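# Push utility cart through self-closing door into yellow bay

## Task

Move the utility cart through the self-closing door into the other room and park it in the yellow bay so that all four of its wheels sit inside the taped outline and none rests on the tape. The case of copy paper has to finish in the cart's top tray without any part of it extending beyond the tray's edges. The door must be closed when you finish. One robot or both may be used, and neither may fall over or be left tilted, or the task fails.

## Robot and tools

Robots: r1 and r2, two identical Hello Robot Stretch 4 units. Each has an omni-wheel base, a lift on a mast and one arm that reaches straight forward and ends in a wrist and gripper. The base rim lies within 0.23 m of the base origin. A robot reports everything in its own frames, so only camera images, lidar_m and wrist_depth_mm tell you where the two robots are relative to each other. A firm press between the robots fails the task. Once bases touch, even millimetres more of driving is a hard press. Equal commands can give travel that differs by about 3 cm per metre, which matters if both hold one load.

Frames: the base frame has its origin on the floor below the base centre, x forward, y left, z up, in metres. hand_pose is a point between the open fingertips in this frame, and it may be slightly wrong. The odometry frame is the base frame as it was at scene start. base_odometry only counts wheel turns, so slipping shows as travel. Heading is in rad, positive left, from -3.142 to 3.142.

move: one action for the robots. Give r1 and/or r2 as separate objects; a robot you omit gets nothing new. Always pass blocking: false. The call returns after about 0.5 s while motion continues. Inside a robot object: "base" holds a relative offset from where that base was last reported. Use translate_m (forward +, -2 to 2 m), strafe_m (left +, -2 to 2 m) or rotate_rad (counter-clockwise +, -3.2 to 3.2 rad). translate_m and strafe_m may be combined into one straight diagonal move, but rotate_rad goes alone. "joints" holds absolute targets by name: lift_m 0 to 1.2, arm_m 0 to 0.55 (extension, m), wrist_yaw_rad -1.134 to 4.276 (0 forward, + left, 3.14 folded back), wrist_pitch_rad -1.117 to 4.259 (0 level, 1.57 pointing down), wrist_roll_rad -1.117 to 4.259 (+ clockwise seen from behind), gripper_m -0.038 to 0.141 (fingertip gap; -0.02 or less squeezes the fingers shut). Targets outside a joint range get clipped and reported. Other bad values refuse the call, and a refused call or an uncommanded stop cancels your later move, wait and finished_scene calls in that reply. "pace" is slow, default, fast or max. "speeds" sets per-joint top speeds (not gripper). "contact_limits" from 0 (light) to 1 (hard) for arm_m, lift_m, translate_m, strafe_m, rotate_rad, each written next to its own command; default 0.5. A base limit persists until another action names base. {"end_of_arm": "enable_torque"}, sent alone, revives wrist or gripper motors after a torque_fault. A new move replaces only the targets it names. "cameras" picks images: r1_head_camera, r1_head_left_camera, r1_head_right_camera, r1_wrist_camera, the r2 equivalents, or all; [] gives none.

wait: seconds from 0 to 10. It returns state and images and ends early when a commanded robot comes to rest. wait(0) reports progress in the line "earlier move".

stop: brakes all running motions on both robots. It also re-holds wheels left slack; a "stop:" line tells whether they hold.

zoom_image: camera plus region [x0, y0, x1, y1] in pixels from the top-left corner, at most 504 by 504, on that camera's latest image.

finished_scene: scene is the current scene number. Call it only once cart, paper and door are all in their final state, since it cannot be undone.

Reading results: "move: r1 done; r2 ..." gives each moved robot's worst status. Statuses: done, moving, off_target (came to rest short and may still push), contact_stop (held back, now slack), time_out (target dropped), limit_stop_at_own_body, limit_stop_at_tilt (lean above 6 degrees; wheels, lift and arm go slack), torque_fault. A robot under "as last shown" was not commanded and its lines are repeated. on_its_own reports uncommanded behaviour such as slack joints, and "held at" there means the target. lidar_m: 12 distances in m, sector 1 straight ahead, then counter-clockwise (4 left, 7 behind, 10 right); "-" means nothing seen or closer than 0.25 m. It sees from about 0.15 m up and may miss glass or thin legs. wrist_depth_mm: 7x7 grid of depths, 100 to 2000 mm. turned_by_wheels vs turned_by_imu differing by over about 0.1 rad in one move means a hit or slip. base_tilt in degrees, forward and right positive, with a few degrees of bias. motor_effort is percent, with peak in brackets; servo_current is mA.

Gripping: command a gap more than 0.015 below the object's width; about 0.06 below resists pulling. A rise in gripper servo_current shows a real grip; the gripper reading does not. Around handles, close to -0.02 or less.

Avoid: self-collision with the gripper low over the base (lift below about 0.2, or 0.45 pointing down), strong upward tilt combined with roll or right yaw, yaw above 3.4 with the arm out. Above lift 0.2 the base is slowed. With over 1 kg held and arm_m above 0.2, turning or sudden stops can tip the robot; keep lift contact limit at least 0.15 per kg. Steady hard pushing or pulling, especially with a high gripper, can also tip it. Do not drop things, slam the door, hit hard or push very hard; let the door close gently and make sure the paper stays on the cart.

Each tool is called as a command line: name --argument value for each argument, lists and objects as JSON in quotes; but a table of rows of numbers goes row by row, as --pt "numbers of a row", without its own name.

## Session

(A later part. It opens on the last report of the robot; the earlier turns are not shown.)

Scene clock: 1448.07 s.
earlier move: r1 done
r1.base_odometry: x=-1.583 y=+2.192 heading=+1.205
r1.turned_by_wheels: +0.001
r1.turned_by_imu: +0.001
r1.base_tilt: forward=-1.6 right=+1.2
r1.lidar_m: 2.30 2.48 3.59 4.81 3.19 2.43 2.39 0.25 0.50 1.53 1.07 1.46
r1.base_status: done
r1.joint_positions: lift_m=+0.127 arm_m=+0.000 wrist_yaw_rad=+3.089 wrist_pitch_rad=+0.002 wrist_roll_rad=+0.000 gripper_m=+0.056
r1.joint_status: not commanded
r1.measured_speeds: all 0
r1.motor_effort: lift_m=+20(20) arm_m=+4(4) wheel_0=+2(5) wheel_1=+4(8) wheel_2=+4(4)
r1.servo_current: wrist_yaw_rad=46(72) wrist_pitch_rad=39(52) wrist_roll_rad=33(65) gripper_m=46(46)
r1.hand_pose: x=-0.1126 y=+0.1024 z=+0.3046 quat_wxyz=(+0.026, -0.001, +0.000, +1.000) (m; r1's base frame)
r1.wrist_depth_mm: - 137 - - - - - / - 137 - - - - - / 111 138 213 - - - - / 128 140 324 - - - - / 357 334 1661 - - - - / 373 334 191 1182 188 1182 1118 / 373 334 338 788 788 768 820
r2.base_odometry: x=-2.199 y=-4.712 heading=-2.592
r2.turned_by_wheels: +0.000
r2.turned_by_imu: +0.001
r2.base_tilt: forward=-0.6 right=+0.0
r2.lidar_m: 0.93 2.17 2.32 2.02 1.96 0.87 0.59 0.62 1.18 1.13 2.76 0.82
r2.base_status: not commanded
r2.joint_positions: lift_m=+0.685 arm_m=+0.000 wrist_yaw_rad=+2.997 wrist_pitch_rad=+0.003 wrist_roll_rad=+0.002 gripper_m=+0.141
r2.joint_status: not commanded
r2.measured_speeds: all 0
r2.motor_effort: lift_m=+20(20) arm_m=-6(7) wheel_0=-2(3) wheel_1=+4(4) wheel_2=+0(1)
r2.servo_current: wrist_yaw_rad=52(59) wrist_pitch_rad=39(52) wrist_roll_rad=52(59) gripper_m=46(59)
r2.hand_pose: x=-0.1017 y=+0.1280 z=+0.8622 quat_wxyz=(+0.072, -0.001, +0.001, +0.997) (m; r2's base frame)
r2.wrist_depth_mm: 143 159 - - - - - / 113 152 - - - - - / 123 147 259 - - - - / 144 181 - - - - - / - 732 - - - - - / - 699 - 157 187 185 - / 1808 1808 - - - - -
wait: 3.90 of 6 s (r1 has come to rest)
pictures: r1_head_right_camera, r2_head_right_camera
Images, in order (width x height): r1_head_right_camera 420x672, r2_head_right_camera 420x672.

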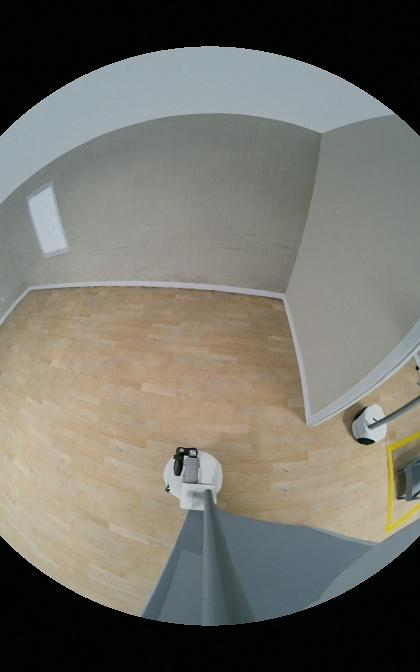

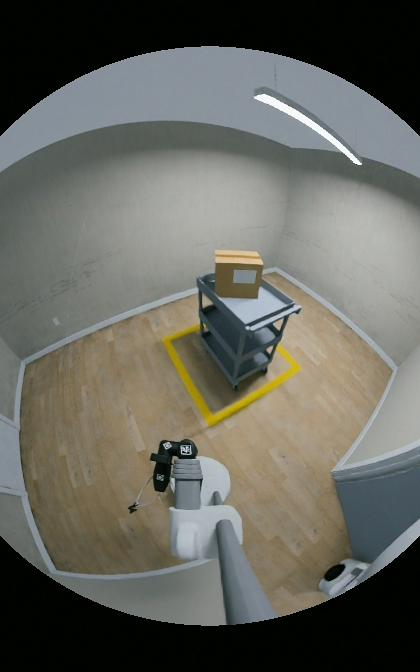

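move --blocking false --r1 '{"base":{"translate_m":0.3,"strafe_m":0.25},"pace":"slow"}' --cameras '[]'

wait --seconds 7 --cameras '[]'

move --blocking false --r1 '{"base":{"strafe_m":0.4},"pace":"slow"}' --cameras '[]'

wait --seconds 7 --cameras '["r1_head_right_camera","r2_head_right_camera"]'

Scene clock: 1453.17 s.
move: r1 moving
r1.base_odometry: x=-1.587 y=+2.205 heading=+1.205
r1.turned_by_wheels: +0.000
r1.turned_by_imu: +0.000
r1.base_tilt: forward=-1.6 right=+1.3
r1.lidar_m: 2.31 2.46 3.54 4.82 3.19 2.48 0.31 0.25 0.50 1.52 1.06 1.49
r1.base_status: translate_m moving; strafe_m moving
r1.joint_positions: lift_m=+0.127 arm_m=+0.000 wrist_yaw_rad=+3.089 wrist_pitch_rad=+0.002 wrist_roll_rad=+0.000 gripper_m=+0.056
r1.joint_status: not commanded
r1.measured_speeds: translate_m=+0.040 strafe_m=+0.033 rotate_rad=+0.002 lift_m=+0.000 arm_m=+0.000 wrist_yaw_rad=+0.000 wrist_pitch_rad=+0.000 wrist_roll_rad=+0.000
r1.motor_effort: lift_m=+20(20) arm_m=+4(4) wheel_0=-7(7) wheel_1=+7(8) wheel_2=-2(3)
r1.servo_current: wrist_yaw_rad=59(65) wrist_pitch_rad=39(46) wrist_roll_rad=59(59) gripper_m=46(46)
r1.hand_pose: x=-0.1126 y=+0.1024 z=+0.3046 quat_wxyz=(+0.026, -0.001, +0.000, +1.000) (m; r1's base frame)
r1.wrist_depth_mm: - 137 - - - - - / - 138 - - - - - / 111 138 214 - - - - / 128 141 - - - - - / 355 332 - - - - - / 368 332 193 1205 188 1160 1138 / 368 330 759 798 798 778 809
r2: as last shown
r2.turned_by_imu: +0.000
r2.base_tilt: forward=-0.7 right=+0.0
r2.lidar_m: 0.96 2.17 2.30 2.01 1.95 0.86 0.62 0.60 1.19 1.07 2.79 0.83
r2.motor_effort: lift_m=+20(20) arm_m=-6(7) wheel_0=-3(3) wheel_1=+4(4) wheel_2=+0(0)
r2.servo_current: wrist_yaw_rad=52(65) wrist_pitch_rad=46(46) wrist_roll_rad=59(59) gripper_m=59(59)
r2.wrist_depth_mm: 143 158 - - - - - / 113 153 - - - - - / 123 148 259 - - - - / 144 182 - - - - - / - 741 - - - - - / - 699 - 157 187 185 - / 1808 1808 - - - - -
pictures: none
No camera images: "cameras" was empty.

Scene clock: 1457.80 s.
earlier move: r1 done
r1.base_odometry: x=-1.709 y=+2.562 heading=+1.205
r1.turned_by_wheels: +0.000
r1.turned_by_imu: +0.001
r1.base_tilt: forward=-1.6 right=+1.3
r1.lidar_m: 2.04 2.20 3.16 4.56 3.56 2.73 2.63 1.65 1.15 1.03 1.32 1.90
r1.base_status: done
r1.joint_positions: lift_m=+0.127 arm_m=+0.000 wrist_yaw_rad=+3.089 wrist_pitch_rad=+0.002 wrist_roll_rad=+0.000 gripper_m=+0.056
r1.joint_status: not commanded
r1.measured_speeds: all 0
r1.motor_effort: lift_m=+20(20) arm_m=+4(4) wheel_0=-2(8) wheel_1=+3(8) wheel_2=-1(5)
r1.servo_current: wrist_yaw_rad=59(72) wrist_pitch_rad=39(52) wrist_roll_rad=39(65) gripper_m=39(46)
r1.hand_pose: x=-0.1126 y=+0.1024 z=+0.3046 quat_wxyz=(+0.026, -0.001, +0.000, +1.000) (m; r1's base frame)
r1.wrist_depth_mm: - 137 - - - - - / - 138 - - - - - / 111 138 214 - - - - / 128 140 - - - - - / 1661 - - - - - - / 1205 1182 193 1205 187 1160 1118 / 854 759 759 798 788 778 820
r2.base_odometry: x=-2.199 y=-4.712 heading=-2.592
r2.turned_by_wheels: +0.000
r2.turned_by_imu: +0.001
r2.base_tilt: forward=-0.7 right=+0.0
r2.lidar_m: 0.95 2.17 2.28 2.00 1.96 0.84 0.64 0.61 0.83 1.08 2.77 0.82
r2.base_status: not commanded
r2.joint_positions: lift_m=+0.685 arm_m=+0.000 wrist_yaw_rad=+2.997 wrist_pitch_rad=+0.003 wrist_roll_rad=+0.002 gripper_m=+0.141
r2.joint_status: not commanded
r2.measured_speeds: all 0
r2.motor_effort: lift_m=+20(20) arm_m=-6(7) wheel_0=-3(3) wheel_1=+4(4) wheel_2=+0(1)
r2.servo_current: wrist_yaw_rad=46(72) wrist_pitch_rad=46(52) wrist_roll_rad=52(59) gripper_m=46(59)
r2.hand_pose: x=-0.1017 y=+0.1280 z=+0.8622 quat_wxyz=(+0.072, -0.001, +0.001, +0.997) (m; r2's base frame)
r2.wrist_depth_mm: 143 158 - - - - - / 113 153 - - - - - / 123 147 260 - - - - / 144 181 - - - - - / - 699 - - - - - / - 218 - 157 187 185 - / - - - - - - -
wait: 4.63 of 7 s (r1 has come to rest)
pictures: none
No camera images: "cameras" was empty.

Scene clock: 1458.30 s.
move: r1 moving
r1.base_odometry: x=-1.722 y=+2.567 heading=+1.205
r1.turned_by_wheels: +0.000
r1.turned_by_imu: +0.000
r1.base_tilt: forward=-1.6 right=+1.3
r1.lidar_m: 2.06 2.17 3.15 4.54 3.52 2.74 2.68 1.68 1.20 1.10 1.33 1.88
r1.base_status: strafe_m moving
r1.joint_positions: lift_m=+0.127 arm_m=+0.000 wrist_yaw_rad=+3.089 wrist_pitch_rad=+0.002 wrist_roll_rad=+0.000 gripper_m=+0.056
r1.joint_status: not commanded
r1.measured_speeds: translate_m=-0.001 strafe_m=+0.056 rotate_rad=+0.004 lift_m=+0.000 arm_m=+0.000 wrist_yaw_rad=+0.000 wrist_pitch_rad=+0.000 wrist_roll_rad=+0.000
r1.motor_effort: lift_m=+20(20) arm_m=+4(4) wheel_0=-8(8) wheel_1=+6(7) wheel_2=+1(2)
r1.servo_current: wrist_yaw_rad=52(65) wrist_pitch_rad=39(46) wrist_roll_rad=39(65) gripper_m=46(46)
r1.hand_pose: x=-0.1126 y=+0.1024 z=+0.3046 quat_wxyz=(+0.026, -0.001, +0.000, +1.000) (m; r1's base frame)
r1.wrist_depth_mm: - 137 - - - - - / - 137 - - - - - / 111 138 215 - - - - / 128 139 - - - - - / 1661 - - - - - - / 1160 1182 193 1205 189 1160 1138 / 842 750 750 798 798 788 809
r2: as last shown
r2.turned_by_imu: +0.000
r2.base_tilt: forward=-0.7 right=+0.1
r2.lidar_m: 0.93 2.17 2.32 2.00 1.97 0.86 0.62 0.63 0.84 1.08 2.78 0.84
r2.motor_effort: lift_m=+20(20) arm_m=-6(7) wheel_0=-3(3) wheel_1=+4(4) wheel_2=+0(0)
r2.servo_current: wrist_yaw_rad=46(59) wrist_pitch_rad=33(46) wrist_roll_rad=33(46) gripper_m=52(59)
r2.wrist_depth_mm: 143 158 - - - - - / 113 152 - - - - - / 123 147 259 - - - - / 144 182 - - - - - / - 699 - - - - - / - 203 - 157 187 185 - / - - - - - - -
pictures: none
No camera images: "cameras" was empty.

Scene clock: 1462.93 s.
earlier move: r1 done
r1.base_odometry: x=-2.082 y=+2.705 heading=+1.205
r1.turned_by_wheels: +0.000
r1.turned_by_imu: +0.002
r1.base_tilt: forward=-1.6 right=+1.3
r1.lidar_m: 2.08 2.21 3.16 4.15 3.51 2.70 2.64 2.18 1.68 1.58 1.73 2.12
r1.base_status: done
r1.joint_positions: lift_m=+0.127 arm_m=+0.000 wrist_yaw_rad=+3.089 wrist_pitch_rad=+0.002 wrist_roll_rad=+0.000 gripper_m=+0.056
r1.joint_status: not commanded
r1.measured_speeds: all 0
r1.motor_effort: lift_m=+20(20) arm_m=+4(4) wheel_0=-4(9) wheel_1=+2(8) wheel_2=+0(2)
r1.servo_current: wrist_yaw_rad=52(72) wrist_pitch_rad=39(52) wrist_roll_rad=46(78) gripper_m=39(46)
r1.hand_pose: x=-0.1126 y=+0.1024 z=+0.3046 quat_wxyz=(+0.026, -0.001, +0.000, +1.000) (m; r1's base frame)
r1.wrist_depth_mm: - 137 - - - - - / - 138 - - - - - / 111 138 214 - - - - / 128 140 - - - - - / 1661 - - - - - - / 1182 1205 194 1182 187 1160 1138 / 842 750 750 798 788 778 809
r2.base_odometry: x=-2.199 y=-4.712 heading=-2.592
r2.turned_by_wheels: +0.000
r2.turned_by_imu: +0.001
r2.base_tilt: forward=-0.7 right=+0.1
r2.lidar_m: 0.95 2.18 2.31 2.00 1.96 0.88 0.63 0.62 0.72 1.07 2.77 0.83
r2.base_status: not commanded
r2.joint_positions: lift_m=+0.685 arm_m=+0.000 wrist_yaw_rad=+2.997 wrist_pitch_rad=+0.003 wrist_roll_rad=+0.002 gripper_m=+0.141
r2.joint_status: not commanded
r2.measured_speeds: all 0
r2.motor_effort: lift_m=+20(20) arm_m=-6(7) wheel_0=-2(3) wheel_1=+4(4) wheel_2=+0(1)
r2.servo_current: wrist_yaw_rad=46(65) wrist_pitch_rad=46(52) wrist_roll_rad=46(59) gripper_m=52(59)
r2.hand_pose: x=-0.1017 y=+0.1280 z=+0.8622 quat_wxyz=(+0.072, -0.001, +0.001, +0.997) (m; r2's base frame)
r2.wrist_depth_mm: 143 158 - - - - - / 113 152 - - - - - / 123 147 259 - - - - / 144 182 - - - - - / - 741 - - - - - / - 218 - 157 187 185 - / - - - - - - -
wait: 4.63 of 7 s (r1 has come to rest)
pictures: r1_head_right_camera, r2_head_right_camera
Images, in order (width x height): r1_head_right_camera 420x672, r2_head_right_camera 420x672.

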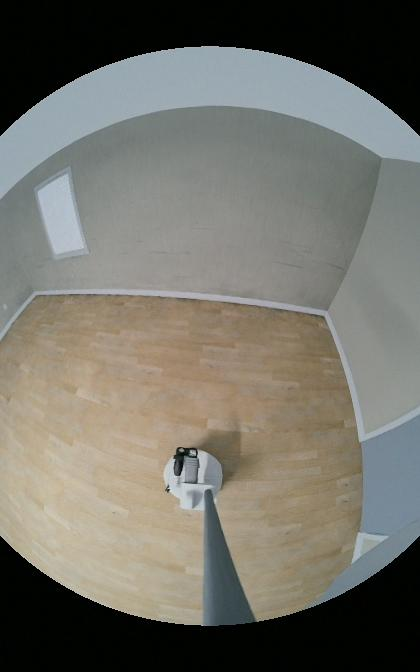

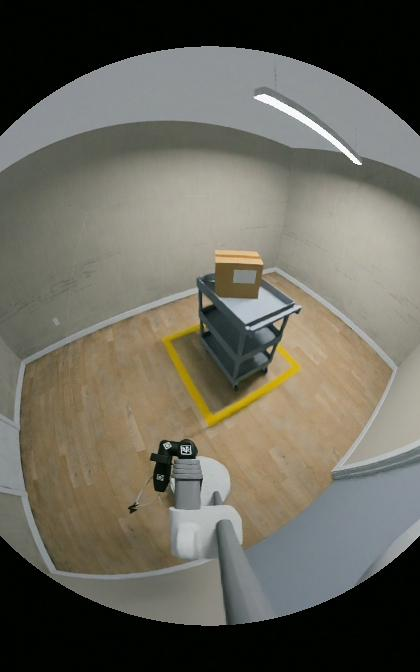

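move --blocking false --r1 '{"base":{"rotate_rad":-1.57}}' --cameras '[]'

wait --seconds 5 --cameras '["r1_head_camera","r2_head_right_camera"]'

zoom_image --camera "r1_head_camera" --region '[0, 60, 420, 500]'

Scene clock: 1467.43 s.
move: r1 moving
r1.base_odometry: x=-2.082 y=+2.705 heading=+0.953
r1.turned_by_wheels: -0.252
r1.turned_by_imu: -0.253
r1.base_tilt: forward=-1.6 right=+1.3
r1.lidar_m: 2.07 2.08 2.57 4.15 4.19 2.92 2.64 2.69 1.81 1.59 1.60 2.00
r1.base_status: rotate_rad moving
r1.joint_positions: lift_m=+0.127 arm_m=+0.000 wrist_yaw_rad=+3.089 wrist_pitch_rad=+0.002 wrist_roll_rad=+0.000 gripper_m=+0.056
r1.joint_status: not commanded
r1.measured_speeds: translate_m=-0.001 strafe_m=+0.001 rotate_rad=-0.979 lift_m=+0.000 arm_m=+0.000 wrist_yaw_rad=+0.000 wrist_pitch_rad=+0.000 wrist_roll_rad=+0.000
r1.motor_effort: lift_m=+20(20) arm_m=+4(4) wheel_0=+10(10) wheel_1=+7(9) wheel_2=+6(7)
r1.servo_current: wrist_yaw_rad=39(65) wrist_pitch_rad=46(52) wrist_roll_rad=39(59) gripper_m=39(46)
r1.hand_pose: x=-0.1126 y=+0.1024 z=+0.3046 quat_wxyz=(+0.026, -0.001, +0.000, +1.000) (m; r1's base frame)
r1.wrist_depth_mm: - 137 - - - - - / - 137 - - - - - / 111 137 213 - - - - / 128 139 - - - - - / 1661 - - - - - - / 1182 1182 193 1182 187 1160 1138 / 854 759 750 798 788 768 831
r2: as last shown
r2.turned_by_imu: +0.000
r2.base_tilt: forward=-0.7 right=+0.0
r2.lidar_m: 0.93 2.16 2.31 1.99 1.95 0.89 0.64 0.61 0.74 1.08 2.77 0.82
r2.motor_effort: lift_m=+20(20) arm_m=-6(7) wheel_0=-3(3) wheel_1=+4(4) wheel_2=+0(0)
r2.servo_current: wrist_yaw_rad=46(59) wrist_pitch_rad=39(46) wrist_roll_rad=46(52) gripper_m=52(52)
r2.wrist_depth_mm: 143 159 - - - - - / 113 153 - - - - - / 123 147 260 - - - - / 144 181 - - - - - / - 732 - - - - - / - 217 - 157 187 185 - / - - - - - - -
pictures: none
No camera images: "cameras" was empty.

Scene clock: 1469.00 s.
earlier move: r1 done
r1.base_odometry: x=-2.082 y=+2.705 heading=-0.365
r1.turned_by_wheels: -1.318
r1.turned_by_imu: -1.325
r1.base_tilt: forward=-1.6 right=+1.2
r1.lidar_m: 1.55 1.74 2.10 2.05 2.21 3.25 - 3.49 2.73 2.65 2.15 1.65
r1.base_status: done
r1.joint_positions: lift_m=+0.127 arm_m=+0.000 wrist_yaw_rad=+3.089 wrist_pitch_rad=+0.002 wrist_roll_rad=+0.000 gripper_m=+0.056
r1.joint_status: not commanded
r1.measured_speeds: all 0
r1.motor_effort: lift_m=+20(20) arm_m=+4(4) wheel_0=+2(10) wheel_1=+1(10) wheel_2=+2(8)
r1.servo_current: wrist_yaw_rad=59(65) wrist_pitch_rad=39(52) wrist_roll_rad=33(72) gripper_m=46(52)
r1.hand_pose: x=-0.1126 y=+0.1024 z=+0.3046 quat_wxyz=(+0.026, -0.001, +0.000, +1.000) (m; r1's base frame)
r1.wrist_depth_mm: 136 138 - - - - - / 113 139 - - - - - / 118 140 272 - - - - / 137 161 - - - - - / 1983 - - - - - - / 1205 1160 193 1182 188 1160 1138 / 854 750 750 798 788 778 820
r2.base_odometry: x=-2.199 y=-4.712 heading=-2.592
r2.turned_by_wheels: +0.000
r2.turned_by_imu: +0.000
r2.base_tilt: forward=-0.6 right=+0.1
r2.lidar_m: 0.93 2.17 2.32 2.00 1.97 0.88 0.66 0.62 0.76 1.07 2.77 0.82
r2.base_status: not commanded
r2.joint_positions: lift_m=+0.685 arm_m=+0.000 wrist_yaw_rad=+2.997 wrist_pitch_rad=+0.003 wrist_roll_rad=+0.002 gripper_m=+0.141
r2.joint_status: not commanded
r2.measured_speeds: all 0
r2.motor_effort: lift_m=+20(20) arm_m=-6(7) wheel_0=-3(3) wheel_1=+3(4) wheel_2=+0(0)
r2.servo_current: wrist_yaw_rad=52(59) wrist_pitch_rad=39(46) wrist_roll_rad=59(59) gripper_m=46(59)
r2.hand_pose: x=-0.1017 y=+0.1280 z=+0.8622 quat_wxyz=(+0.072, -0.001, +0.001, +0.997) (m; r2's base frame)
r2.wrist_depth_mm: 143 159 - - - - - / 113 153 - - - - - / 123 147 259 - - - - / 144 182 - - - - - / - 741 - - - - - / - 218 - 157 187 185 - / - - - - - - -
wait: 1.57 of 5 s (r1 has come to rest)
pictures: r1_head_camera, r2_head_right_camera
Images, in order (width x height): r1_head_camera 420x560, r2_head_right_camera 420x672.

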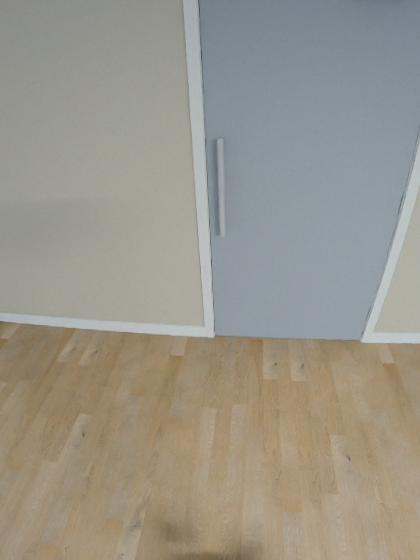

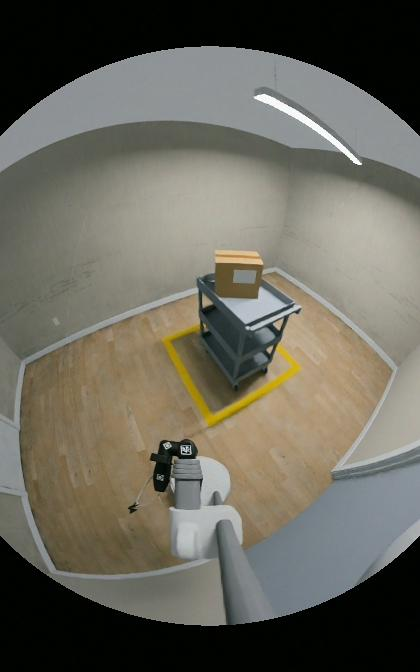

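Scaled by 1.145 from the camera's 420x560 image, which has a finer 600x800 frame.

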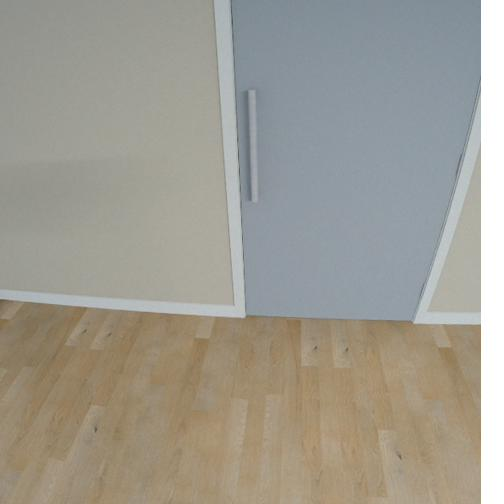

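Shut.

finished_scene --scene 1

The scene is finished: the task was done.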